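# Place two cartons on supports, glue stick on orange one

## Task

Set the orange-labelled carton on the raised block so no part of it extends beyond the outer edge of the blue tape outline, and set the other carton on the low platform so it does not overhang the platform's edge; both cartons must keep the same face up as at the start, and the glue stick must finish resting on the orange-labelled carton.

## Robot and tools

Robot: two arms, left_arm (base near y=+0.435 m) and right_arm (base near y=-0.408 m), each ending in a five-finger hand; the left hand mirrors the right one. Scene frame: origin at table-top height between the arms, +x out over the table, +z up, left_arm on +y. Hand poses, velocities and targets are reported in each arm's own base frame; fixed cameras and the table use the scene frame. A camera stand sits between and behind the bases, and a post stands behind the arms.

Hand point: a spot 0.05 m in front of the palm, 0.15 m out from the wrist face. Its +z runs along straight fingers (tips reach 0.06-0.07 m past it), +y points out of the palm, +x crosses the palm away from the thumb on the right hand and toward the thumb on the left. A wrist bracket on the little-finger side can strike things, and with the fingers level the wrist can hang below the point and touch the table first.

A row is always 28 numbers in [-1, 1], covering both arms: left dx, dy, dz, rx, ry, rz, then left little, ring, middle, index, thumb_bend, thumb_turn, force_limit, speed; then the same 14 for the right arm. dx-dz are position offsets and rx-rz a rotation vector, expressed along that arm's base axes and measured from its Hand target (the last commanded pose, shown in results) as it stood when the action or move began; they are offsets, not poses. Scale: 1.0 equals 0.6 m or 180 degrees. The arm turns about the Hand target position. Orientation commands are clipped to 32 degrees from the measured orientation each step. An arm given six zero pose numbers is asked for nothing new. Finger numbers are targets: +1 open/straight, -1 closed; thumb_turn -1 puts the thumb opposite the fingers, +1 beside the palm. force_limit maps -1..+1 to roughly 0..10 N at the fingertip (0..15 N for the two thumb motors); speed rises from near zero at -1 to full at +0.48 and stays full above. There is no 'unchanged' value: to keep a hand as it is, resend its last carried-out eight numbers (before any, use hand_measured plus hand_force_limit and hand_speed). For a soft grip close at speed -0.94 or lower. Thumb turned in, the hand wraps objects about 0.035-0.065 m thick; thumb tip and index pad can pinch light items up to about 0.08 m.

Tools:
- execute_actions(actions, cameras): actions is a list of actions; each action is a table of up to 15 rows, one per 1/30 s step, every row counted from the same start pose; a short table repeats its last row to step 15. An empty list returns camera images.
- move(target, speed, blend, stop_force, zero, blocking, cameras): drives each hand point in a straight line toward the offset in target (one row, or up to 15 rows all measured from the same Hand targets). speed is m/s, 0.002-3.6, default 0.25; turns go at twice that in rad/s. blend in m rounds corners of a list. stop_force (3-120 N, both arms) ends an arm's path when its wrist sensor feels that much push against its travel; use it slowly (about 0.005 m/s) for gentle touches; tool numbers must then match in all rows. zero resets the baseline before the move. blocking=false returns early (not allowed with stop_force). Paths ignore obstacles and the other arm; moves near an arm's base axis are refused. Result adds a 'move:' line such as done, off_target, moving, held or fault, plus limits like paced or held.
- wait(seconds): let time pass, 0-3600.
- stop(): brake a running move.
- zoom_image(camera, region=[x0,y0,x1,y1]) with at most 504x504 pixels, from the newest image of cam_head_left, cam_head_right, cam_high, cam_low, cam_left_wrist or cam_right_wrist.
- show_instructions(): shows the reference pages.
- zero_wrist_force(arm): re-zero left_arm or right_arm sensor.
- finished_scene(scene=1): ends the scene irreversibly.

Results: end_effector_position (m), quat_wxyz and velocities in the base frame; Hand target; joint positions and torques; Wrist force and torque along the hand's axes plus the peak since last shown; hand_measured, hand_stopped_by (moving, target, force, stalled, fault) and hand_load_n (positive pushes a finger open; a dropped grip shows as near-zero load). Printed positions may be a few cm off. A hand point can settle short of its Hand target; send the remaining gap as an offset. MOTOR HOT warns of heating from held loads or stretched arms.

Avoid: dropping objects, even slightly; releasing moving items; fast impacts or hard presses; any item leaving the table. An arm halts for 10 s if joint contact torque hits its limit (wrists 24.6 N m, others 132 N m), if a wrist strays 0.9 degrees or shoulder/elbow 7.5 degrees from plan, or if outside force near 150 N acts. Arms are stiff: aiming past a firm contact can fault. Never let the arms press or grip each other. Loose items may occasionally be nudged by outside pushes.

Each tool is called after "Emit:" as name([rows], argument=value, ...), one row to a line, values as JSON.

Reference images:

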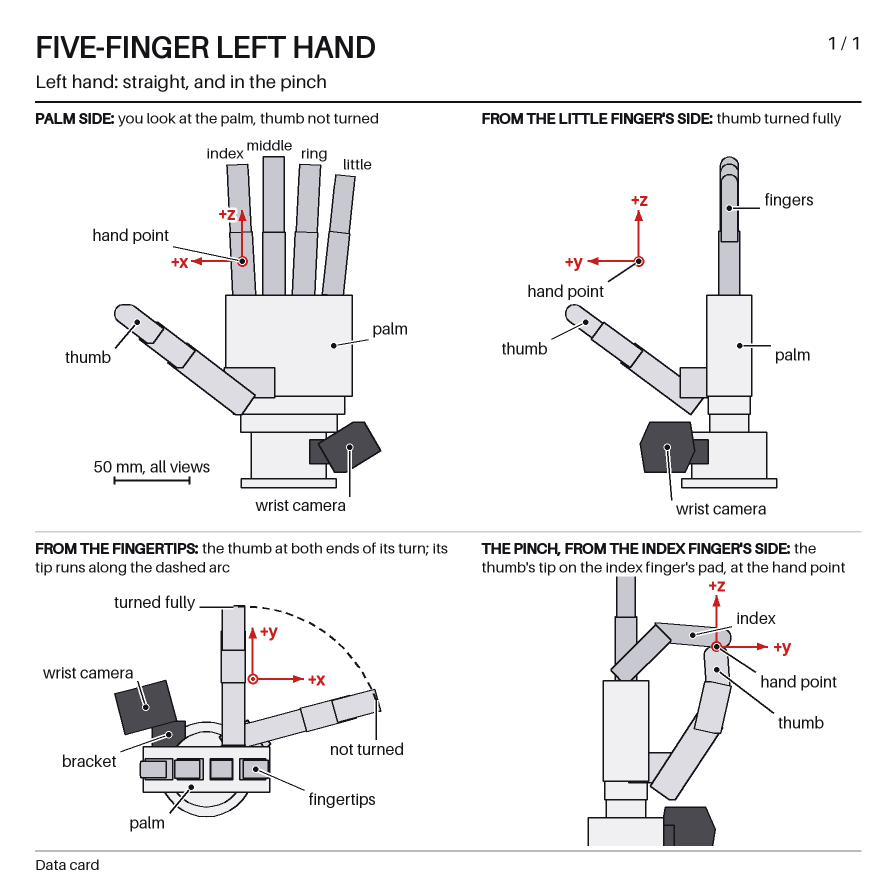

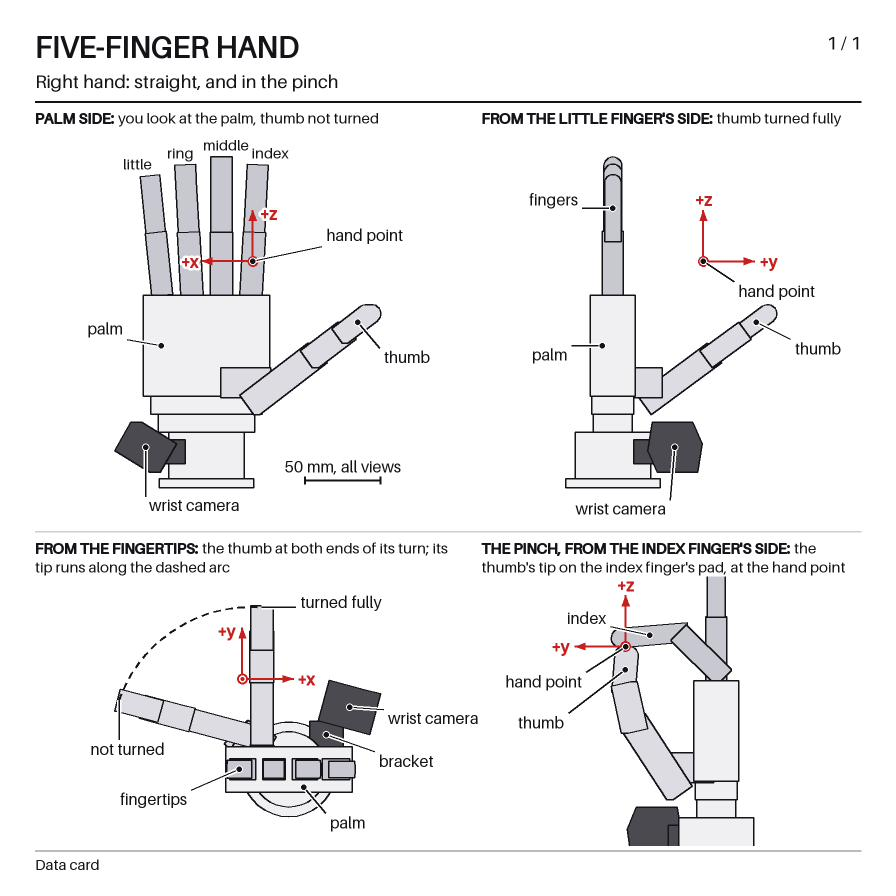

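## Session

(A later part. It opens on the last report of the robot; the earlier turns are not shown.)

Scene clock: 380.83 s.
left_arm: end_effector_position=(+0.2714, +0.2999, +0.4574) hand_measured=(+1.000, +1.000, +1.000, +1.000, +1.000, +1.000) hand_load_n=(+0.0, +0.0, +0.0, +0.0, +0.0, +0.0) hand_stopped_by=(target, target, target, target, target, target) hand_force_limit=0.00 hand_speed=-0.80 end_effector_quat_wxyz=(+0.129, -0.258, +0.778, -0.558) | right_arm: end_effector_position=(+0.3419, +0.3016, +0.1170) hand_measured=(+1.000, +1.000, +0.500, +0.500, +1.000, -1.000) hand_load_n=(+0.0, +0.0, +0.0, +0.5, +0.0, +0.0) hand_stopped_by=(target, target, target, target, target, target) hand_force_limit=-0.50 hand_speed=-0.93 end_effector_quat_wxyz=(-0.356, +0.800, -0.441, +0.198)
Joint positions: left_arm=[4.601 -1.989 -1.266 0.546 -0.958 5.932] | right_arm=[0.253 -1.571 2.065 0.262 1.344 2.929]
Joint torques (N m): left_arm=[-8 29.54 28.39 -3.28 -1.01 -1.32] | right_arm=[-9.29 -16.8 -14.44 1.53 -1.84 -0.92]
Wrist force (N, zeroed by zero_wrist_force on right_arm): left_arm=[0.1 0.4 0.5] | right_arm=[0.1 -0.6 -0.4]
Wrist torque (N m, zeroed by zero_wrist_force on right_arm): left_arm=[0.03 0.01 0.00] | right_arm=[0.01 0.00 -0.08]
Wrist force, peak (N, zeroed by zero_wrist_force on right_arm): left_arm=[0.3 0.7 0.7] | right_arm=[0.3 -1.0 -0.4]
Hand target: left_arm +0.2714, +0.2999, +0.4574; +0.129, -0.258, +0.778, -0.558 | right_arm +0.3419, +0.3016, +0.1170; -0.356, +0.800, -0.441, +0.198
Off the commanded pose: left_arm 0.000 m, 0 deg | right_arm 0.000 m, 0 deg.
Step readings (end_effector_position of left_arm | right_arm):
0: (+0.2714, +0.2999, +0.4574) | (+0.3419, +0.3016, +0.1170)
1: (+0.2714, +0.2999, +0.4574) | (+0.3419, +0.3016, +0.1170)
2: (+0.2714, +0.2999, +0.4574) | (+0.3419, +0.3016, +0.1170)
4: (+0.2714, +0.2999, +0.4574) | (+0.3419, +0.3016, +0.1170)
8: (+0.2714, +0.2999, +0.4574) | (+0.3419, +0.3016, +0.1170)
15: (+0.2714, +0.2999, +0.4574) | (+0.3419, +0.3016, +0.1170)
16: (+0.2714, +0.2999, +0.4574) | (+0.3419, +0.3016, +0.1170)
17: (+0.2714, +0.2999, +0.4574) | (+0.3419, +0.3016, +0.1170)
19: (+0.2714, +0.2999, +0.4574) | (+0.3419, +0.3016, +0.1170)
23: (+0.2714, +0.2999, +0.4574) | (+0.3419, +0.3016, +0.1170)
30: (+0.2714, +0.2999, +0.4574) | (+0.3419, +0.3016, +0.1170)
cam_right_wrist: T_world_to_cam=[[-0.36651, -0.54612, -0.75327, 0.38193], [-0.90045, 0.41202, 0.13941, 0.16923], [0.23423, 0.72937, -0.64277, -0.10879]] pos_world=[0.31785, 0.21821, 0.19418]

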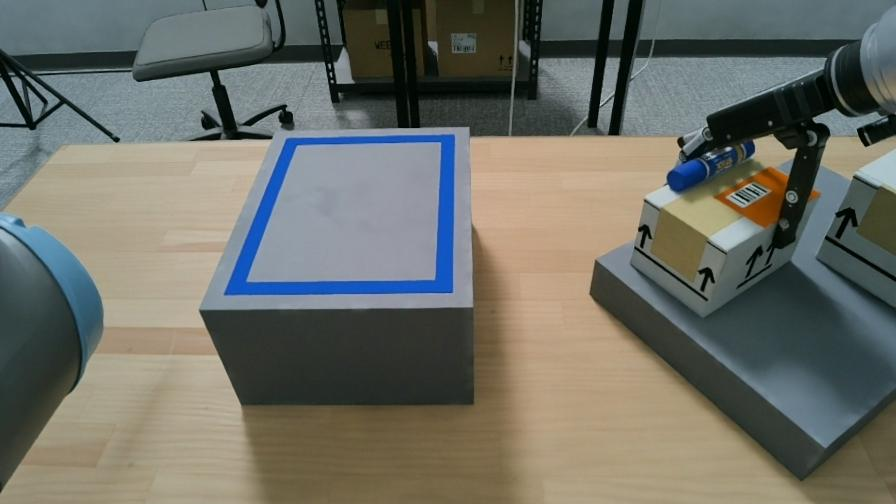

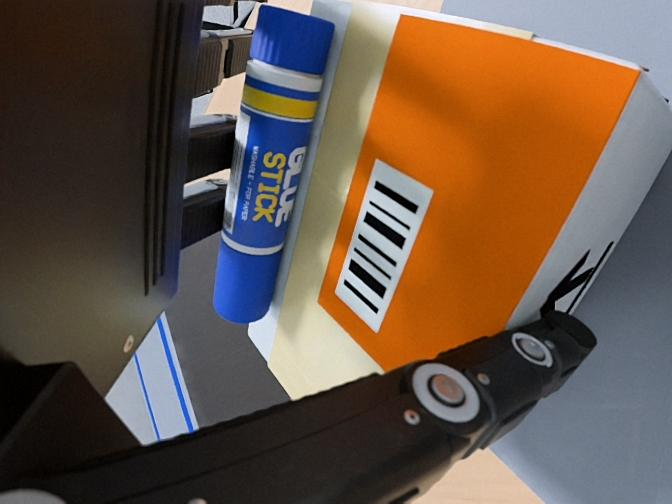

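Emit:
execute_actions([
  [[0,0,0,0,0,0,1,1,1,1,1,1,0,-0.8, 0,0,0,0,0,0,1,1,0.35,0.35,1,-1,-0.5,-0.94]],
  [[0,0,0,0,0,0,1,1,1,1,1,1,0,-0.8, 0,0,0,0,0,0,1,1,0.35,0.35,1,-1,-0.5,-0.94]],
  [[0,0,0,0,0,0,1,1,1,1,1,1,0,-0.8, 0,0,0,0,0,0,1,1,0.35,0.35,1,-1,-0.5,-0.94]],
], cameras=["cam_low","cam_right_wrist"])

Scene clock: 383.70 s.
left_arm: end_effector_position=(+0.2714, +0.2999, +0.4574) hand_measured=(+1.000, +1.000, +1.000, +1.000, +1.000, +1.000) hand_load_n=(-0.5, -0.5, +0.0, +0.0, +0.0, +0.0) hand_stopped_by=(target, target, target, target, target, target) hand_force_limit=0.00 hand_speed=-0.80 end_effector_quat_wxyz=(+0.129, -0.258, +0.778, -0.558) | right_arm: end_effector_position=(+0.3419, +0.3016, +0.1170) hand_measured=(+1.000, +1.000, +0.410, +0.394, +1.000, -1.000) hand_load_n=(+0.0, +0.0, +1.5, +3.5, +0.0, +1.0) hand_stopped_by=(target, target, force, force, target, target) hand_force_limit=-0.50 hand_speed=-0.94 end_effector_quat_wxyz=(-0.356, +0.800, -0.441, +0.198)
Joint positions: left_arm=[4.601 -1.989 -1.266 0.546 -0.958 5.932] | right_arm=[0.253 -1.571 2.065 0.262 1.344 2.929]
Joint torques (N m): left_arm=[-7.56 29.02 27.26 -3.39 -1.07 -1.34] | right_arm=[-9.53 -11.77 -15.81 1.26 -1.86 -0.82]
Wrist force (N, zeroed by zero_wrist_force on right_arm): left_arm=[0.1 0.3 0.5] | right_arm=[0.0 -3.1 0.9]
Wrist torque (N m, zeroed by zero_wrist_force on right_arm): left_arm=[0.02 0.03 0.00] | right_arm=[-0.10 -0.02 -0.09]
Wrist force, peak (N, zeroed by zero_wrist_force on right_arm): left_arm=[0.2 0.6 0.8] | right_arm=[0.7 -3.4 1.2]
Hand target: left_arm +0.2714, +0.2999, +0.4574; +0.129, -0.258, +0.778, -0.558 | right_arm +0.3419, +0.3016, +0.1170; -0.356, +0.800, -0.441, +0.198
Off the commanded pose: left_arm 0.000 m, 0 deg | right_arm 0.000 m, 0 deg.
Step readings (end_effector_position of left_arm | right_arm):
0: (+0.2714, +0.2999, +0.4574) | (+0.3419, +0.3016, +0.1170)
1: (+0.2714, +0.2999, +0.4574) | (+0.3419, +0.3016, +0.1170)
2: (+0.2714, +0.2999, +0.4574) | (+0.3419, +0.3016, +0.1170)
4: (+0.2714, +0.2999, +0.4574) | (+0.3419, +0.3016, +0.1170)
8: (+0.2714, +0.2999, +0.4574) | (+0.3419, +0.3016, +0.1170)
15: (+0.2714, +0.2999, +0.4574) | (+0.3419, +0.3016, +0.1170)
16: (+0.2714, +0.2999, +0.4574) | (+0.3419, +0.3016, +0.1170)
17: (+0.2714, +0.2999, +0.4574) | (+0.3419, +0.3016, +0.1170)
19: (+0.2714, +0.2999, +0.4574) | (+0.3419, +0.3016, +0.1170)
23: (+0.2714, +0.2999, +0.4574) | (+0.3419, +0.3016, +0.1170)
30: (+0.2714, +0.2999, +0.4574) | (+0.3419, +0.3016, +0.1170)
31: (+0.2714, +0.2999, +0.4574) | (+0.3419, +0.3016, +0.1170)
32: (+0.2714, +0.2999, +0.4574) | (+0.3419, +0.3016, +0.1170)
34: (+0.2714, +0.2999, +0.4574) | (+0.3419, +0.3016, +0.1170)
38: (+0.2714, +0.2999, +0.4574) | (+0.3419, +0.3016, +0.1170)
45: (+0.2714, +0.2999, +0.4574) | (+0.3419, +0.3016, +0.1170)
cam_right_wrist: T_world_to_cam=[[-0.36651, -0.54612, -0.75327, 0.38193], [-0.90045, 0.41202, 0.13941, 0.16923], [0.23423, 0.72937, -0.64277, -0.10879]] pos_world=[0.31785, 0.21821, 0.19418]

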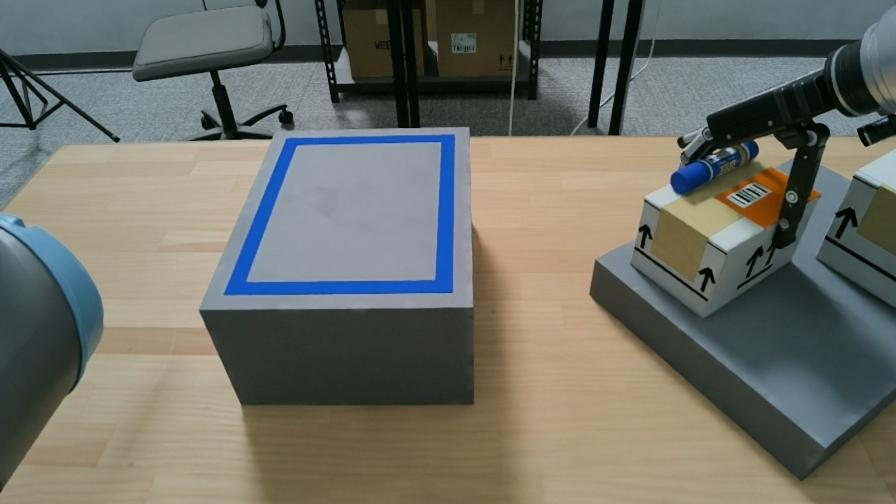

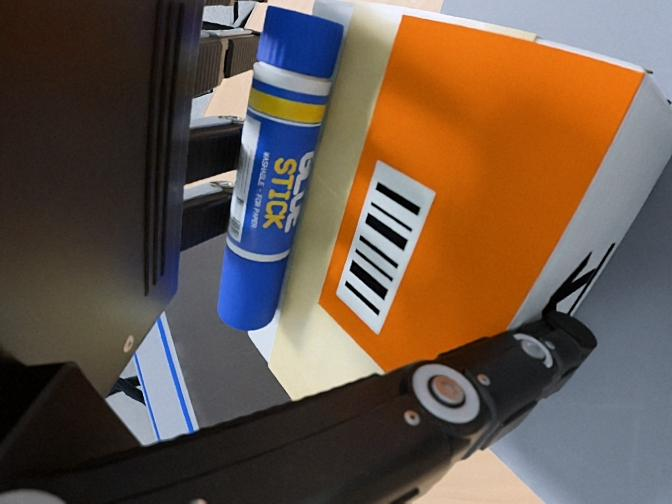

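Emit:
execute_actions([
  [[0,0,0,0,0,0,1,1,1,1,1,1,0,-0.8, 0,0,0,0,0,0,1,1,0.15,0.15,1,-1,0.1,-0.96]],
  [[0,0,0,0,0,0,1,1,1,1,1,1,0,-0.8, 0,0,0,0,0,0,1,1,0.15,0.15,1,-1,0.1,-0.96]],
  [[0,0,0,0,0,0,1,1,1,1,1,1,0,-0.8, 0,0,0,0,0,0,1,1,0.15,0.15,1,-1,0.1,-0.96]],
], cameras=["cam_low","cam_right_wrist"])

Scene clock: 387.43 s.
left_arm: end_effector_position=(+0.2714, +0.2999, +0.4574) hand_measured=(+1.000, +1.000, +1.000, +1.000, +1.000, +1.000) hand_load_n=(+0.0, +0.0, +0.0, +0.0, +0.0, +0.0) hand_stopped_by=(target, target, target, target, target, target) hand_force_limit=0.00 hand_speed=-0.80 end_effector_quat_wxyz=(+0.129, -0.258, +0.778, -0.558) | right_arm: end_effector_position=(+0.3419, +0.3016, +0.1170) hand_measured=(+1.000, +1.000, +0.394, +0.384, +1.000, -1.000) hand_load_n=(+0.0, +0.0, +5.5, +5.0, +0.5, +1.0) hand_stopped_by=(target, target, force, force, target, target) hand_force_limit=0.10 hand_speed=-0.96 end_effector_quat_wxyz=(-0.356, +0.800, -0.441, +0.198)
Joint positions: left_arm=[4.601 -1.989 -1.266 0.546 -0.958 5.932] | right_arm=[0.253 -1.571 2.065 0.262 1.344 2.929]
Joint torques (N m): left_arm=[-7.3 29.6 27.07 -3.04 -0.97 -1.35] | right_arm=[-8.52 -10.76 -18.09 1.42 -1.6 -0.39]
Wrist force (N, zeroed by zero_wrist_force on right_arm): left_arm=[0.2 0.4 0.5] | right_arm=[0.6 -3.5 0.4]
Wrist torque (N m, zeroed by zero_wrist_force on right_arm): left_arm=[0.02 0.01 0.00] | right_arm=[0.04 -0.05 -0.12]
Wrist force, peak (N, zeroed by zero_wrist_force on right_arm): left_arm=[0.3 0.6 0.8] | right_arm=[0.5 -4.4 1.0]
Hand target: left_arm +0.2714, +0.2999, +0.4574; +0.129, -0.258, +0.778, -0.558 | right_arm +0.3419, +0.3016, +0.1170; -0.356, +0.800, -0.441, +0.198
Off the commanded pose: left_arm 0.000 m, 0 deg | right_arm 0.000 m, 0 deg.
Step readings (end_effector_position of left_arm | right_arm):
0: (+0.2714, +0.2999, +0.4574) | (+0.3419, +0.3016, +0.1170)
1: (+0.2714, +0.2999, +0.4574) | (+0.3419, +0.3016, +0.1170)
2: (+0.2714, +0.2999, +0.4574) | (+0.3419, +0.3016, +0.1170)
4: (+0.2714, +0.2999, +0.4574) | (+0.3419, +0.3016, +0.1170)
8: (+0.2714, +0.2999, +0.4574) | (+0.3419, +0.3016, +0.1170)
15: (+0.2714, +0.2999, +0.4574) | (+0.3419, +0.3016, +0.1170)
16: (+0.2714, +0.2999, +0.4574) | (+0.3419, +0.3016, +0.1170)
17: (+0.2714, +0.2999, +0.4574) | (+0.3419, +0.3016, +0.1170)
19: (+0.2714, +0.2999, +0.4574) | (+0.3419, +0.3016, +0.1170)
23: (+0.2714, +0.2999, +0.4574) | (+0.3419, +0.3016, +0.1170)
30: (+0.2714, +0.2999, +0.4574) | (+0.3419, +0.3016, +0.1170)
31: (+0.2714, +0.2999, +0.4574) | (+0.3419, +0.3016, +0.1170)
32: (+0.2714, +0.2999, +0.4574) | (+0.3419, +0.3016, +0.1170)
34: (+0.2714, +0.2999, +0.4574) | (+0.3419, +0.3016, +0.1170)
38: (+0.2714, +0.2999, +0.4574) | (+0.3419, +0.3016, +0.1170)
45: (+0.2714, +0.2999, +0.4574) | (+0.3419, +0.3016, +0.1170)
cam_right_wrist: T_world_to_cam=[[-0.36651, -0.54612, -0.75327, 0.38193], [-0.90045, 0.41202, 0.13941, 0.16923], [0.23423, 0.72937, -0.64277, -0.10879]] pos_world=[0.31785, 0.21821, 0.19418]

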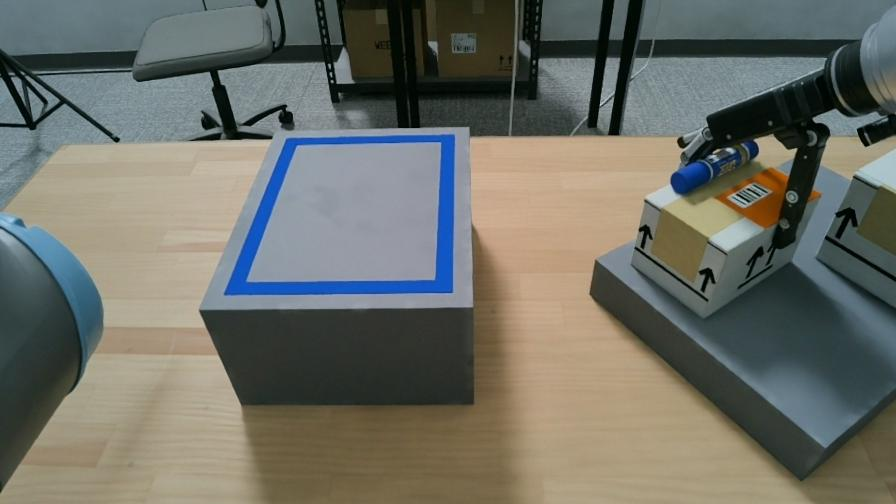

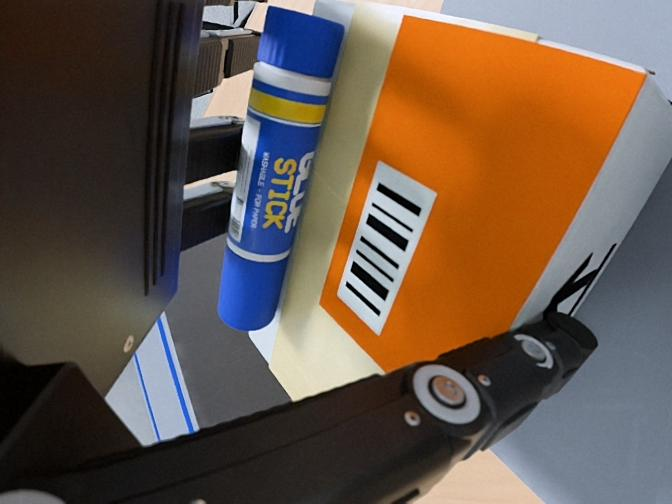

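Emit:
move(target=[0,0,0,0,0,0,1,1,1,1,1,1,0,-0.8, 0,0,0.0067,0,0,0,1,1,0.15,0.15,1,-1,0.1,-0.96], speed=0.01, cameras=["cam_low","cam_right_wrist"])

Scene clock: 389.20 s.
left_arm: end_effector_position=(+0.2714, +0.2999, +0.4574) hand_measured=(+1.000, +1.000, +1.000, +1.000, +1.000, +1.000) hand_load_n=(+0.0, +0.0, -0.5, +0.0, +0.0, +0.0) hand_stopped_by=(target, target, target, target, target, target) hand_force_limit=0.00 hand_speed=-0.80 end_effector_quat_wxyz=(+0.129, -0.258, +0.778, -0.558) | right_arm: end_effector_position=(+0.3419, +0.3016, +0.1209) hand_measured=(+1.000, +1.000, +0.394, +0.384, +1.000, -1.000) hand_load_n=(+0.0, +0.0, +4.5, +4.0, +1.0, +1.0) hand_stopped_by=(target, target, force, force, target, target) hand_force_limit=0.10 hand_speed=-0.96 end_effector_quat_wxyz=(-0.356, +0.800, -0.441, +0.198)
Joint positions: left_arm=[4.601 -1.989 -1.266 0.546 -0.958 5.932] | right_arm=[0.253 -1.576 2.059 0.274 1.344 2.929]
Joint torques (N m): left_arm=[-7.81 28.86 26.76 -3.28 -1.16 -1.37] | right_arm=[-7.27 -23.71 -27.26 1.97 -1.81 -0.32]
Wrist force (N, zeroed by zero_wrist_force on right_arm): left_arm=[0.1 0.4 0.5] | right_arm=[0.2 3.5 2.6]
Wrist torque (N m, zeroed by zero_wrist_force on right_arm): left_arm=[0.02 0.02 -0.01] | right_arm=[0.13 -0.05 -0.03]
Wrist force, peak (N, zeroed by zero_wrist_force on right_arm): left_arm=[0.1 0.6 0.8] | right_arm=[0.4 3.5 2.9]
Hand target: left_arm +0.2714, +0.2999, +0.4574; +0.129, -0.258, +0.778, -0.558 | right_arm +0.3419, +0.3016, +0.1210; -0.356, +0.800, -0.441, +0.198
Off the commanded pose: left_arm 0.000 m, 0 deg | right_arm 0.000 m, 0 deg.
move: done
cam_right_wrist: T_world_to_cam=[[-0.36651, -0.54612, -0.75327, 0.38487], [-0.90045, 0.41202, 0.13941, 0.16869], [0.23423, 0.72937, -0.64277, -0.10629]] pos_world=[0.31785, 0.21821, 0.19808]

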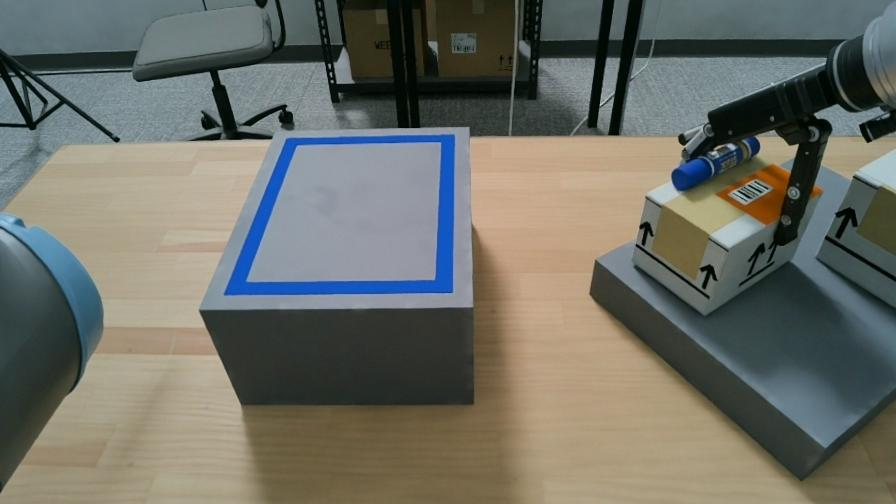

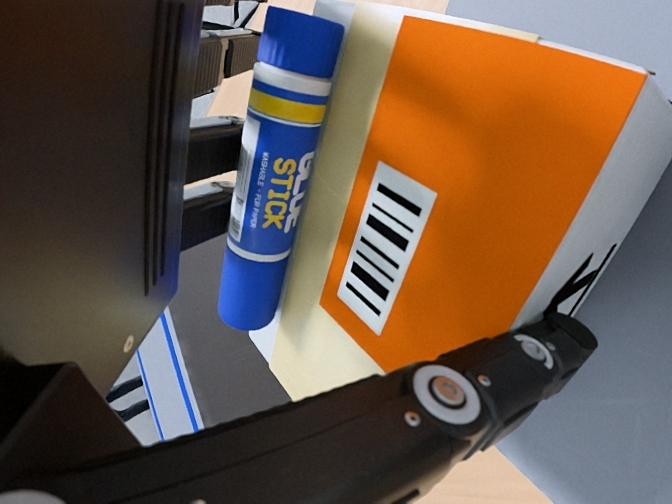

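Emit:
execute_actions([
  [[0,0,0,0,0,0,1,1,1,1,1,1,0,-0.8, 0,0,0,0,0,0,1,1,0.05,0.05,1,-1,0.4,-0.96]],
  [[0,0,0,0,0,0,1,1,1,1,1,1,0,-0.8, 0,0,0,0,0,0,1,1,0.05,0.05,1,-1,0.4,-0.96]],
  [[0,0,0,0,0,0,1,1,1,1,1,1,0,-0.8, 0,0,0,0,0,0,1,1,0.05,0.05,1,-1,0.4,-0.96]],
], cameras=["cam_right_wrist"])

Scene clock: 392.27 s.
left_arm: end_effector_position=(+0.2714, +0.2999, +0.4574) hand_measured=(+1.000, +1.000, +1.000, +1.000, +1.000, +1.000) hand_load_n=(+0.0, +0.0, +0.0, +0.0, +0.0, +0.0) hand_stopped_by=(target, target, target, target, target, target) hand_force_limit=0.00 hand_speed=-0.80 end_effector_quat_wxyz=(+0.129, -0.258, +0.778, -0.558) | right_arm: end_effector_position=(+0.3419, +0.3016, +0.1210) hand_measured=(+1.000, +1.000, +0.380, +0.374, +1.000, -1.000) hand_load_n=(+0.0, +0.0, +8.0, +6.5, +1.5, +1.5) hand_stopped_by=(target, target, force, force, target, target) hand_force_limit=0.40 hand_speed=-0.96 end_effector_quat_wxyz=(-0.356, +0.800, -0.441, +0.198)
Joint positions: left_arm=[4.601 -1.989 -1.266 0.546 -0.958 5.932] | right_arm=[0.253 -1.576 2.059 0.274 1.344 2.929]
Joint torques (N m): left_arm=[-7.56 29.76 27.8 -3.11 -1.03 -1.3] | right_arm=[-7.18 -23.71 -26.66 1.92 -1.66 -0.14]
Wrist force (N, zeroed by zero_wrist_force on right_arm): left_arm=[0.3 0.2 0.6] | right_arm=[0.3 3.3 2.6]
Wrist torque (N m, zeroed by zero_wrist_force on right_arm): left_arm=[-0.01 0.00 0.01] | right_arm=[0.11 -0.06 -0.04]
Wrist force, peak (N, zeroed by zero_wrist_force on right_arm): left_arm=[0.2 0.6 0.8] | right_arm=[0.6 3.6 2.8]
Hand target: left_arm +0.2714, +0.2999, +0.4574; +0.129, -0.258, +0.778, -0.558 | right_arm +0.3419, +0.3016, +0.1210; -0.356, +0.800, -0.441, +0.198
Off the commanded pose: left_arm 0.000 m, 0 deg | right_arm 0.000 m, 0 deg.
Step readings (end_effector_position of left_arm | right_arm):
0: (+0.2714, +0.2999, +0.4574) | (+0.3419, +0.3016, +0.1210)
1: (+0.2714, +0.2999, +0.4574) | (+0.3419, +0.3016, +0.1210)
2: (+0.2714, +0.2999, +0.4574) | (+0.3419, +0.3016, +0.1210)
4: (+0.2714, +0.2999, +0.4574) | (+0.3419, +0.3016, +0.1210)
8: (+0.2714, +0.2999, +0.4574) | (+0.3419, +0.3016, +0.1210)
15: (+0.2714, +0.2999, +0.4574) | (+0.3419, +0.3016, +0.1210)
16: (+0.2714, +0.2999, +0.4574) | (+0.3419, +0.3016, +0.1210)
17: (+0.2714, +0.2999, +0.4574) | (+0.3419, +0.3016, +0.1210)
19: (+0.2714, +0.2999, +0.4574) | (+0.3419, +0.3016, +0.1210)
23: (+0.2714, +0.2999, +0.4574) | (+0.3419, +0.3016, +0.1210)
30: (+0.2714, +0.2999, +0.4574) | (+0.3419, +0.3016, +0.1210)
31: (+0.2714, +0.2999, +0.4574) | (+0.3419, +0.3016, +0.1210)
32: (+0.2714, +0.2999, +0.4574) | (+0.3419, +0.3016, +0.1210)
34: (+0.2714, +0.2999, +0.4574) | (+0.3419, +0.3016, +0.1210)
38: (+0.2714, +0.2999, +0.4574) | (+0.3419, +0.3016, +0.1210)
45: (+0.2714, +0.2999, +0.4574) | (+0.3419, +0.3016, +0.1210)
cam_right_wrist: T_world_to_cam=[[-0.36651, -0.54612, -0.75327, 0.38494], [-0.90045, 0.41202, 0.13941, 0.16867], [0.23423, 0.72937, -0.64277, -0.10622]] pos_world=[0.31785, 0.21821, 0.19818]

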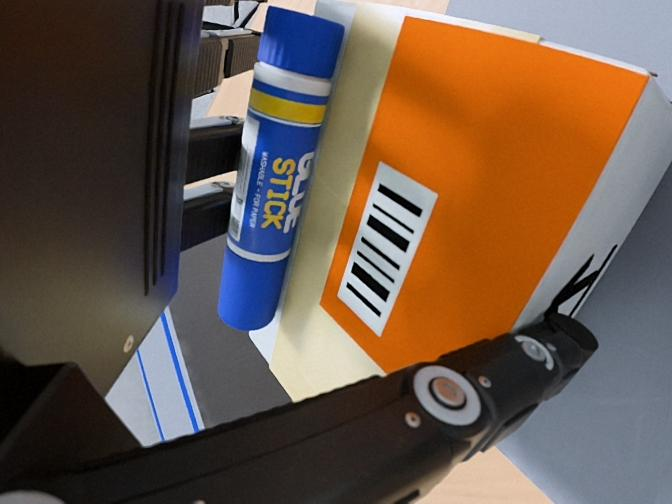

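Emit:
move(target=[0,0,0,0,0,0,1,1,1,1,1,1,0,-0.8, 0,0,0.19,0,0,0,1,1,0.05,0.05,1,-1,0.4,-0.96], speed=0.06, cameras=["cam_low","cam_right_wrist","cam_high"])

Scene clock: 398.40 s.
left_arm: end_effector_position=(+0.2714, +0.2999, +0.4574) hand_measured=(+1.000, +1.000, +1.000, +1.000, +1.000, +1.000) hand_load_n=(+0.0, -0.5, +0.0, +0.0, +0.0, +0.0) hand_stopped_by=(target, target, target, target, target, target) hand_force_limit=0.00 hand_speed=-0.80 end_effector_quat_wxyz=(+0.129, -0.258, +0.778, -0.558) | right_arm: end_effector_position=(+0.3419, +0.3016, +0.2349) hand_measured=(+1.000, +1.000, +0.380, +0.374, +1.000, -1.000) hand_load_n=(+0.0, +0.0, +8.0, +6.5, +1.5, +2.0) hand_stopped_by=(target, target, force, force, target, target) hand_force_limit=0.40 hand_speed=-0.96 end_effector_quat_wxyz=(-0.356, +0.800, -0.441, +0.198)
Joint positions: left_arm=[4.601 -1.989 -1.266 0.546 -0.958 5.932] | right_arm=[0.253 -1.669 1.837 0.587 1.344 2.929]
Joint torques (N m): left_arm=[-7.85 29.36 26.89 -3.17 -1.12 -1.23] | right_arm=[-7.48 -23.17 -29.16 2.3 -1.79 -0.86]
Wrist force (N, zeroed by zero_wrist_force on right_arm): left_arm=[0.4 0.4 0.6] | right_arm=[0.4 3.6 2.9]
Wrist torque (N m, zeroed by zero_wrist_force on right_arm): left_arm=[0.03 -0.03 0.01] | right_arm=[0.09 -0.08 -0.04]
Wrist force, peak (N, zeroed by zero_wrist_force on right_arm): left_arm=[0.2 0.6 0.7] | right_arm=[0.1 4.1 2.6]
Hand target: left_arm +0.2714, +0.2999, +0.4574; +0.129, -0.258, +0.778, -0.558 | right_arm +0.3419, +0.3016, +0.2350; -0.356, +0.800, -0.441, +0.198
Off the commanded pose: left_arm 0.000 m, 0 deg | right_arm 0.000 m, 0 deg.
move: done
cam_right_wrist: T_world_to_cam=[[-0.36646, -0.54621, -0.75323, 0.47073], [-0.90047, 0.41199, 0.13934, 0.15283], [0.23422, 0.72933, -0.64282, -0.03298]] pos_world=[0.31785, 0.21821, 0.31208]
Images, in order (width x height): cam_high 896x504, cam_low 896x504, cam_right_wrist 672x504.

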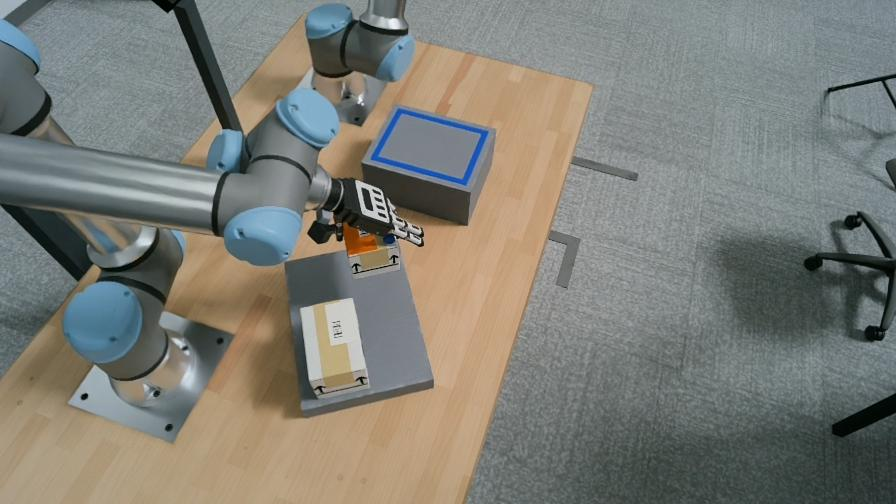

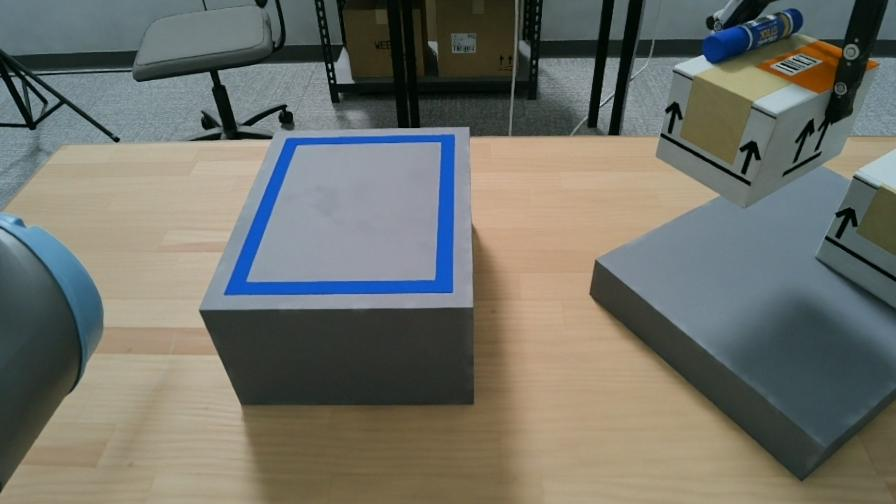

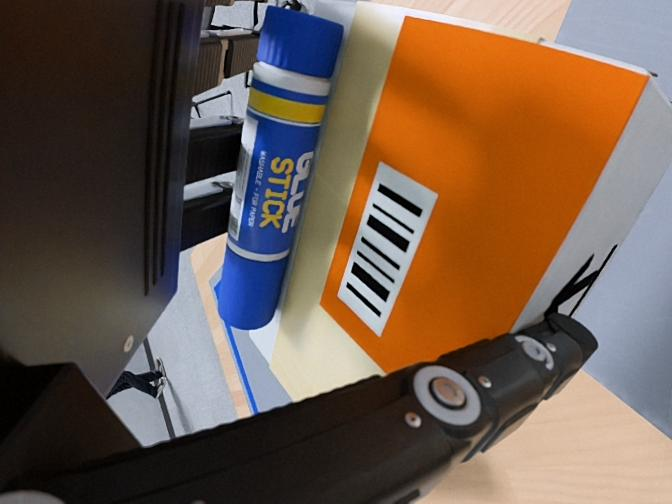

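Emit:
move(target=[0,0,0,0,0,0,1,1,1,1,1,1,0,-0.8, 0,0,0,-0.0148,0.0235,0,1,1,0.05,0.05,1,-1,0.4,-0.96], speed=0.05, cameras=["cam_right_wrist"])

Emit:
move(target=[0,0,0,0,0,0,1,1,1,1,1,1,0,-0.8, -0.0098,0.5192,0,0,0,0.3317,1,1,0.05,0.05,1,-1,0.4,-0.96], speed=0.07, cameras=["cam_right_wrist","cam_low","cam_high","cam_head_left"])

Scene clock: 404.73 s.
left_arm: end_effector_position=(+0.2714, +0.2999, +0.4574) hand_measured=(+1.000, +1.000, +1.000, +1.000, +1.000, +1.000) hand_load_n=(+0.0, +0.0, +0.0, -0.5, +0.0, +0.0) hand_stopped_by=(target, target, target, target, target, target) hand_force_limit=0.00 hand_speed=-0.80 end_effector_quat_wxyz=(+0.129, -0.258, +0.778, -0.558) | right_arm: end_effector_position=(+0.3419, +0.3016, +0.2350) hand_measured=(+1.000, +1.000, +0.380, +0.374, +1.000, -1.000) hand_load_n=(+0.0, +0.0, +7.5, +6.5, +1.5, +2.0) hand_stopped_by=(target, target, force, force, target, target) hand_force_limit=0.40 hand_speed=-0.96 end_effector_quat_wxyz=(-0.321, +0.815, -0.449, +0.178)
Joint positions: left_arm=[4.601 -1.989 -1.266 0.546 -0.958 5.932] | right_arm=[0.272 -1.607 1.765 0.682 1.376 2.925]
Joint torques (N m): left_arm=[-7.74 29.23 27.7 -3.2 -1.1 -1.37] | right_arm=[7.91 -11.9 -29.32 2.38 1.44 -0.94]
Wrist force (N, zeroed by zero_wrist_force on right_arm): left_arm=[0.2 0.3 0.6] | right_arm=[0.2 2.9 2.9]
Wrist torque (N m, zeroed by zero_wrist_force on right_arm): left_arm=[0.01 0.01 0.00] | right_arm=[0.06 -0.03 0.18]
Wrist force, peak (N, zeroed by zero_wrist_force on right_arm): left_arm=[0.4 0.4 0.8] | right_arm=[0.5 3.8 2.9]
Hand target: left_arm +0.2714, +0.2999, +0.4574; +0.129, -0.258, +0.778, -0.558 | right_arm +0.3419, +0.3016, +0.2350; -0.321, +0.815, -0.449, +0.178
Off the commanded pose: left_arm 0.000 m, 0 deg | right_arm 0.000 m, 0 deg.
move: done
cam_right_wrist: T_world_to_cam=[[-0.42, -0.57988, -0.6981, 0.48627], [-0.88846, 0.41956, 0.18602, 0.13548], [0.18503, 0.69836, -0.69142, 0.00462]] pos_world=[0.32375, 0.22191, 0.31746]

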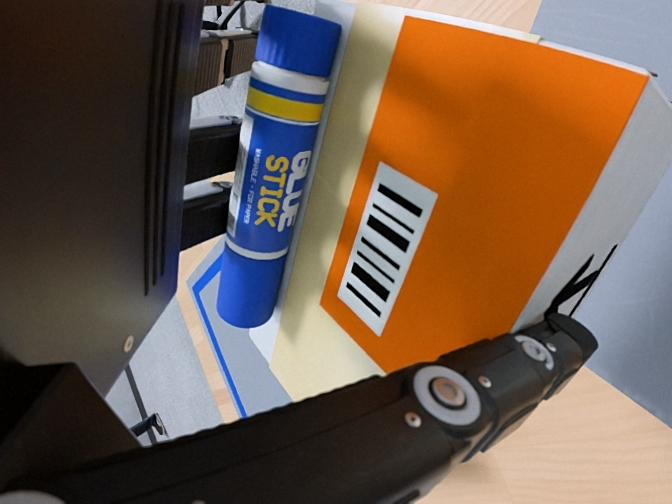

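Scene clock: 412.77 s.
left_arm: end_effector_position=(+0.2714, +0.2999, +0.4574) hand_measured=(+1.000, +1.000, +1.000, +1.000, +1.000, +1.000) hand_load_n=(-0.5, +0.0, +0.0, +0.0, +0.0, -0.5) hand_stopped_by=(target, target, target, target, target, target) hand_force_limit=0.00 hand_speed=-0.80 end_effector_quat_wxyz=(+0.129, -0.258, +0.778, -0.558) | right_arm: end_effector_position=(+0.3360, +0.6131, +0.2350) hand_measured=(+1.000, +1.000, +0.380, +0.374, +1.000, -1.000) hand_load_n=(+0.0, +0.0, +8.0, +6.5, +1.5, +2.0) hand_stopped_by=(target, target, force, force, target, target) hand_force_limit=0.40 hand_speed=-0.96 end_effector_quat_wxyz=(-0.367, +0.930, +0.016, -0.005)
Joint positions: left_arm=[4.601 -1.989 -1.266 0.546 -0.958 5.932] | right_arm=[0.701 -0.808 0.708 1.145 1.006 2.393]
Joint torques (N m): left_arm=[-7.82 29.66 27.77 -2.93 -1 -1.35] | right_arm=[8.48 -42.06 -26.66 3.11 -3.19 -0.93]
Wrist force (N, zeroed by zero_wrist_force on right_arm): left_arm=[0.2 0.5 0.8] | right_arm=[0.3 3.0 2.9]
Wrist torque (N m, zeroed by zero_wrist_force on right_arm): left_arm=[0.03 0.01 0.00] | right_arm=[0.09 -0.02 0.19]
Wrist force, peak (N, zeroed by zero_wrist_force on right_arm): left_arm=[0.4 0.6 1.0] | right_arm=[0.1 3.4 3.4]
Hand target: left_arm +0.2714, +0.2999, +0.4574; +0.129, -0.258, +0.778, -0.558 | right_arm +0.3360, +0.6131, +0.2350; -0.367, +0.930, +0.016, -0.005
Off the commanded pose: left_arm 0.000 m, 0 deg | right_arm 0.000 m, 0 deg.
move: done
cam_right_wrist: T_world_to_cam=[[0.28884, -0.65525, -0.69801, 0.47243], [-0.81047, -0.55545, 0.18604, 0.57107], [-0.50961, 0.51199, -0.69149, 0.13584]] pos_world=[0.39561, 0.55721, 0.31746]
Images, in order (width x height): cam_head_left 896x504, cam_high 896x504, cam_low 896x504, cam_right_wrist 672x504.

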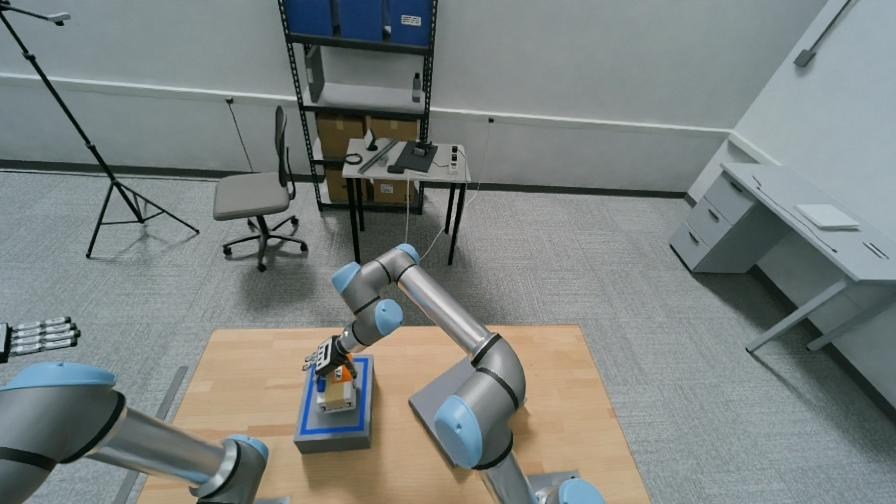

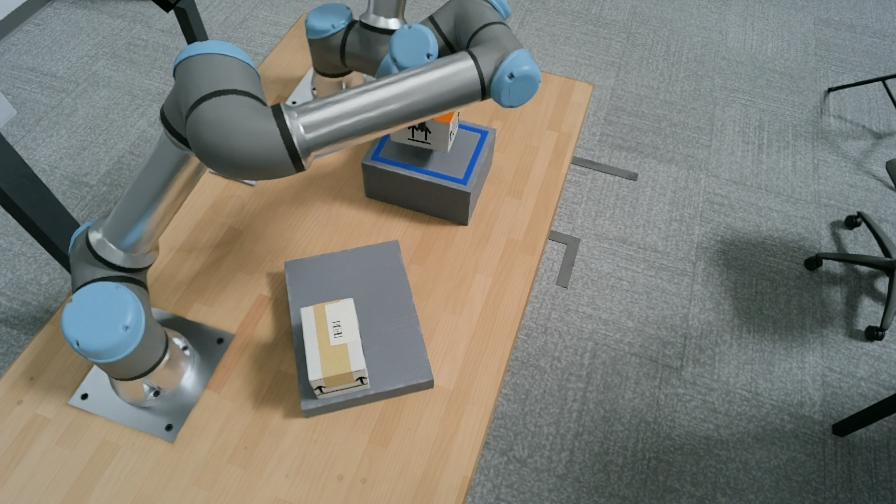

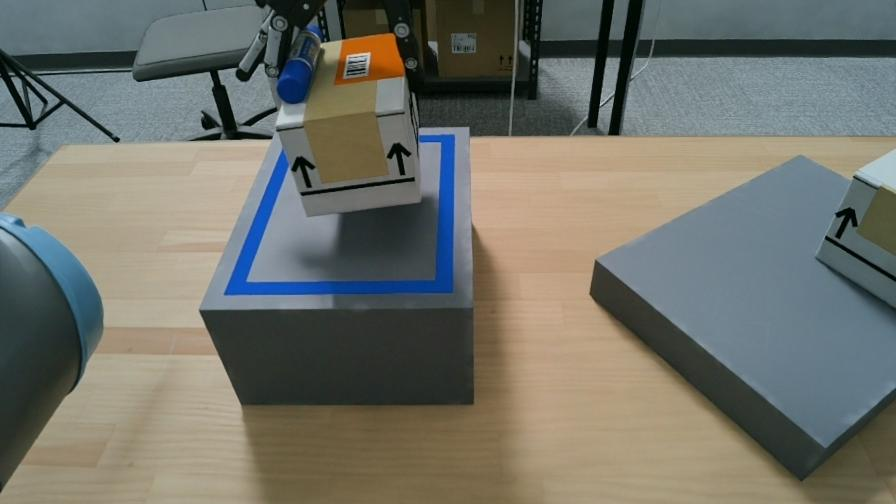

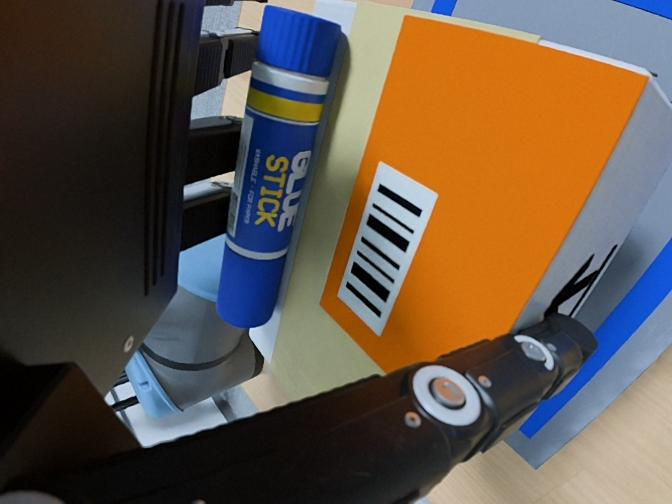

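Emit:
move([
  [0,0,0,0,0,0,1,1,1,1,1,1,0,-0.8, 0,0,0,0.02776,0.00085,0,1,1,0.05,0.05,1,-1,0.4,-0.96],
  [0,0,0,0,0,0,1,1,1,1,1,1,0,-0.8, 0,0,-0.05,0.02776,0.00085,0,1,1,0.05,0.05,1,-1,0.4,-0.96],
], speed=0.04, cameras=["cam_right_wrist","cam_low","cam_high","cam_head_left"])

Scene clock: 417.60 s.
left_arm: end_effector_position=(+0.2714, +0.2999, +0.4574) hand_measured=(+1.000, +1.000, +1.000, +1.000, +1.000, +1.000) hand_load_n=(+0.0, +0.0, +0.0, +0.0, +0.0, +0.0) hand_stopped_by=(target, target, target, target, target, target) hand_force_limit=0.00 hand_speed=-0.80 end_effector_quat_wxyz=(+0.129, -0.258, +0.778, -0.558) | right_arm: end_effector_position=(+0.3360, +0.6131, +0.2051) hand_measured=(+1.000, +1.000, +0.380, +0.374, +1.000, -1.000) hand_load_n=(+0.0, +0.0, +8.0, +6.5, +1.5, +2.0) hand_stopped_by=(target, target, force, force, target, target) hand_force_limit=0.40 hand_speed=-0.96 end_effector_quat_wxyz=(-0.407, +0.913, +0.016, -0.006)
Joint positions: left_arm=[4.601 -1.989 -1.266 0.546 -0.958 5.932] | right_arm=[0.676 -0.872 0.911 0.943 0.934 2.411]
Joint torques (N m): left_arm=[-8.13 29.49 26.98 -3.19 -0.88 -1.36] | right_arm=[-9.5 -40.43 -15.29 0.48 -3.08 1.58]
Wrist force (N, zeroed by zero_wrist_force on right_arm): left_arm=[0.5 0.2 0.6] | right_arm=[0.4 3.8 3.1]
Wrist torque (N m, zeroed by zero_wrist_force on right_arm): left_arm=[0.00 -0.05 0.02] | right_arm=[0.11 -0.04 0.01]
Wrist force, peak (N, zeroed by zero_wrist_force on right_arm): left_arm=[0.1 0.6 0.8] | right_arm=[0.0 4.0 3.2]
Hand target: left_arm +0.2714, +0.2999, +0.4574; +0.129, -0.258, +0.778, -0.558 | right_arm +0.3360, +0.6131, +0.2050; -0.407, +0.913, +0.016, -0.006
Off the commanded pose: left_arm 0.000 m, 0 deg | right_arm 0.000 m, 0 deg.
move: done
cam_right_wrist: T_world_to_cam=[[0.28694, -0.59197, -0.75315, 0.42476], [-0.81001, -0.56967, 0.13915, 0.5949], [-0.51142, 0.57013, -0.64296, 0.07022]] pos_world=[0.39591, 0.55031, 0.28228]
Images, in order (width x height): cam_head_left 896x504, cam_high 896x504, cam_low 896x504, cam_right_wrist 672x504.

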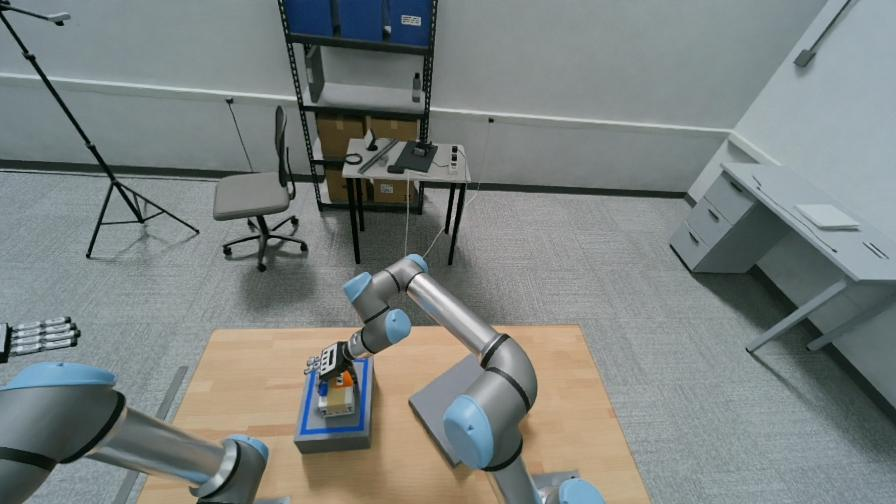

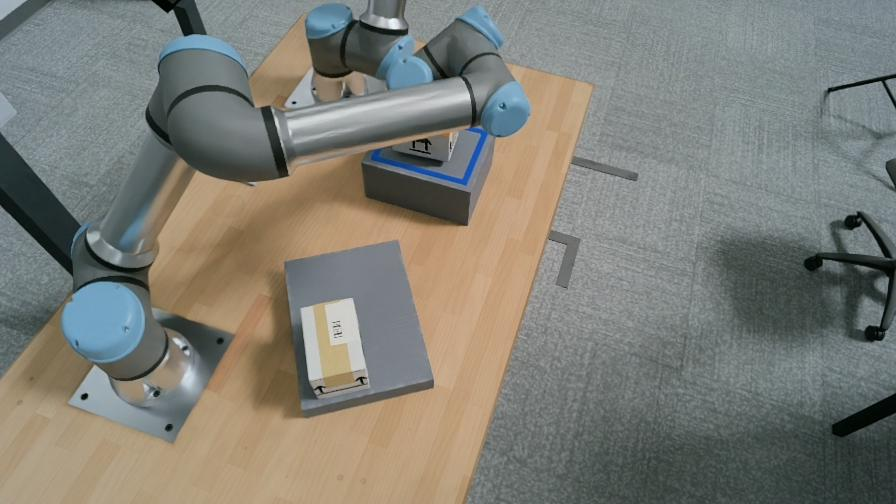

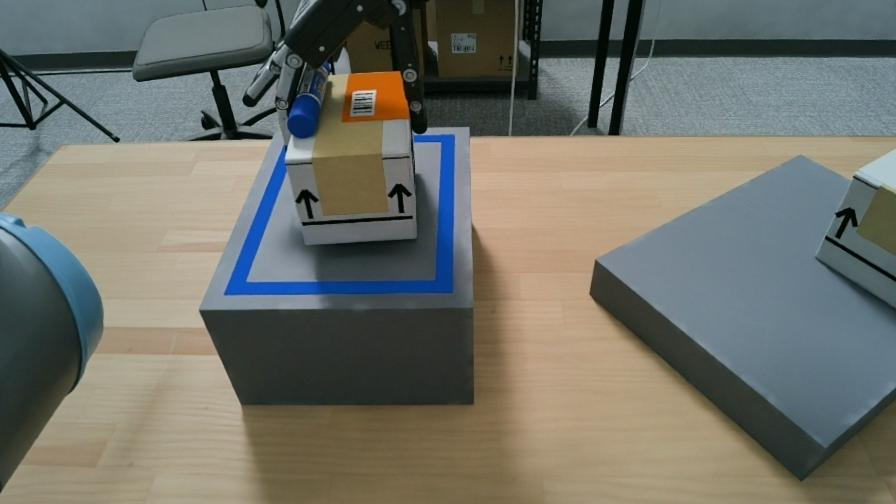

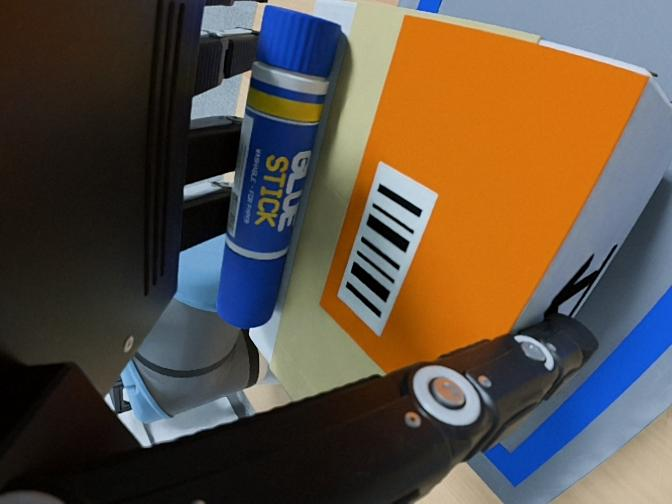

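Emit:
zoom_image(camera="cam_head_left", region=[270, 330, 410, 470])

Emit:
zoom_image(camera="cam_low", region=[190, 50, 490, 320])

Scaled by 3.600 from the camera's image (finer frame: 1280x720).

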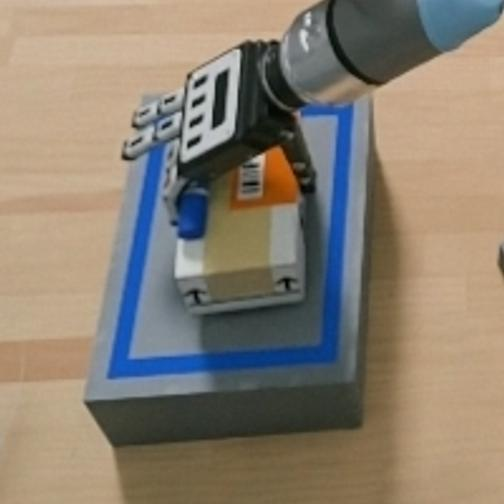

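Scaled by 1.680 from the camera's image (finer frame: 1280x720).

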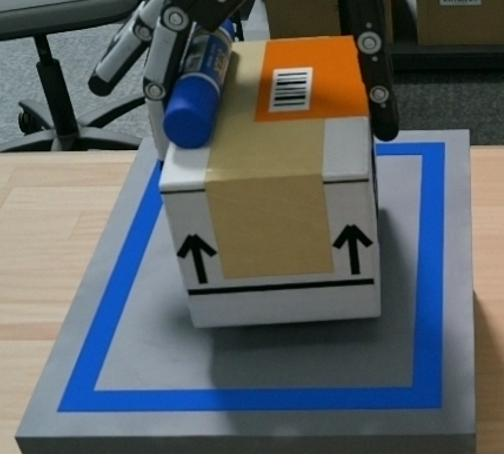

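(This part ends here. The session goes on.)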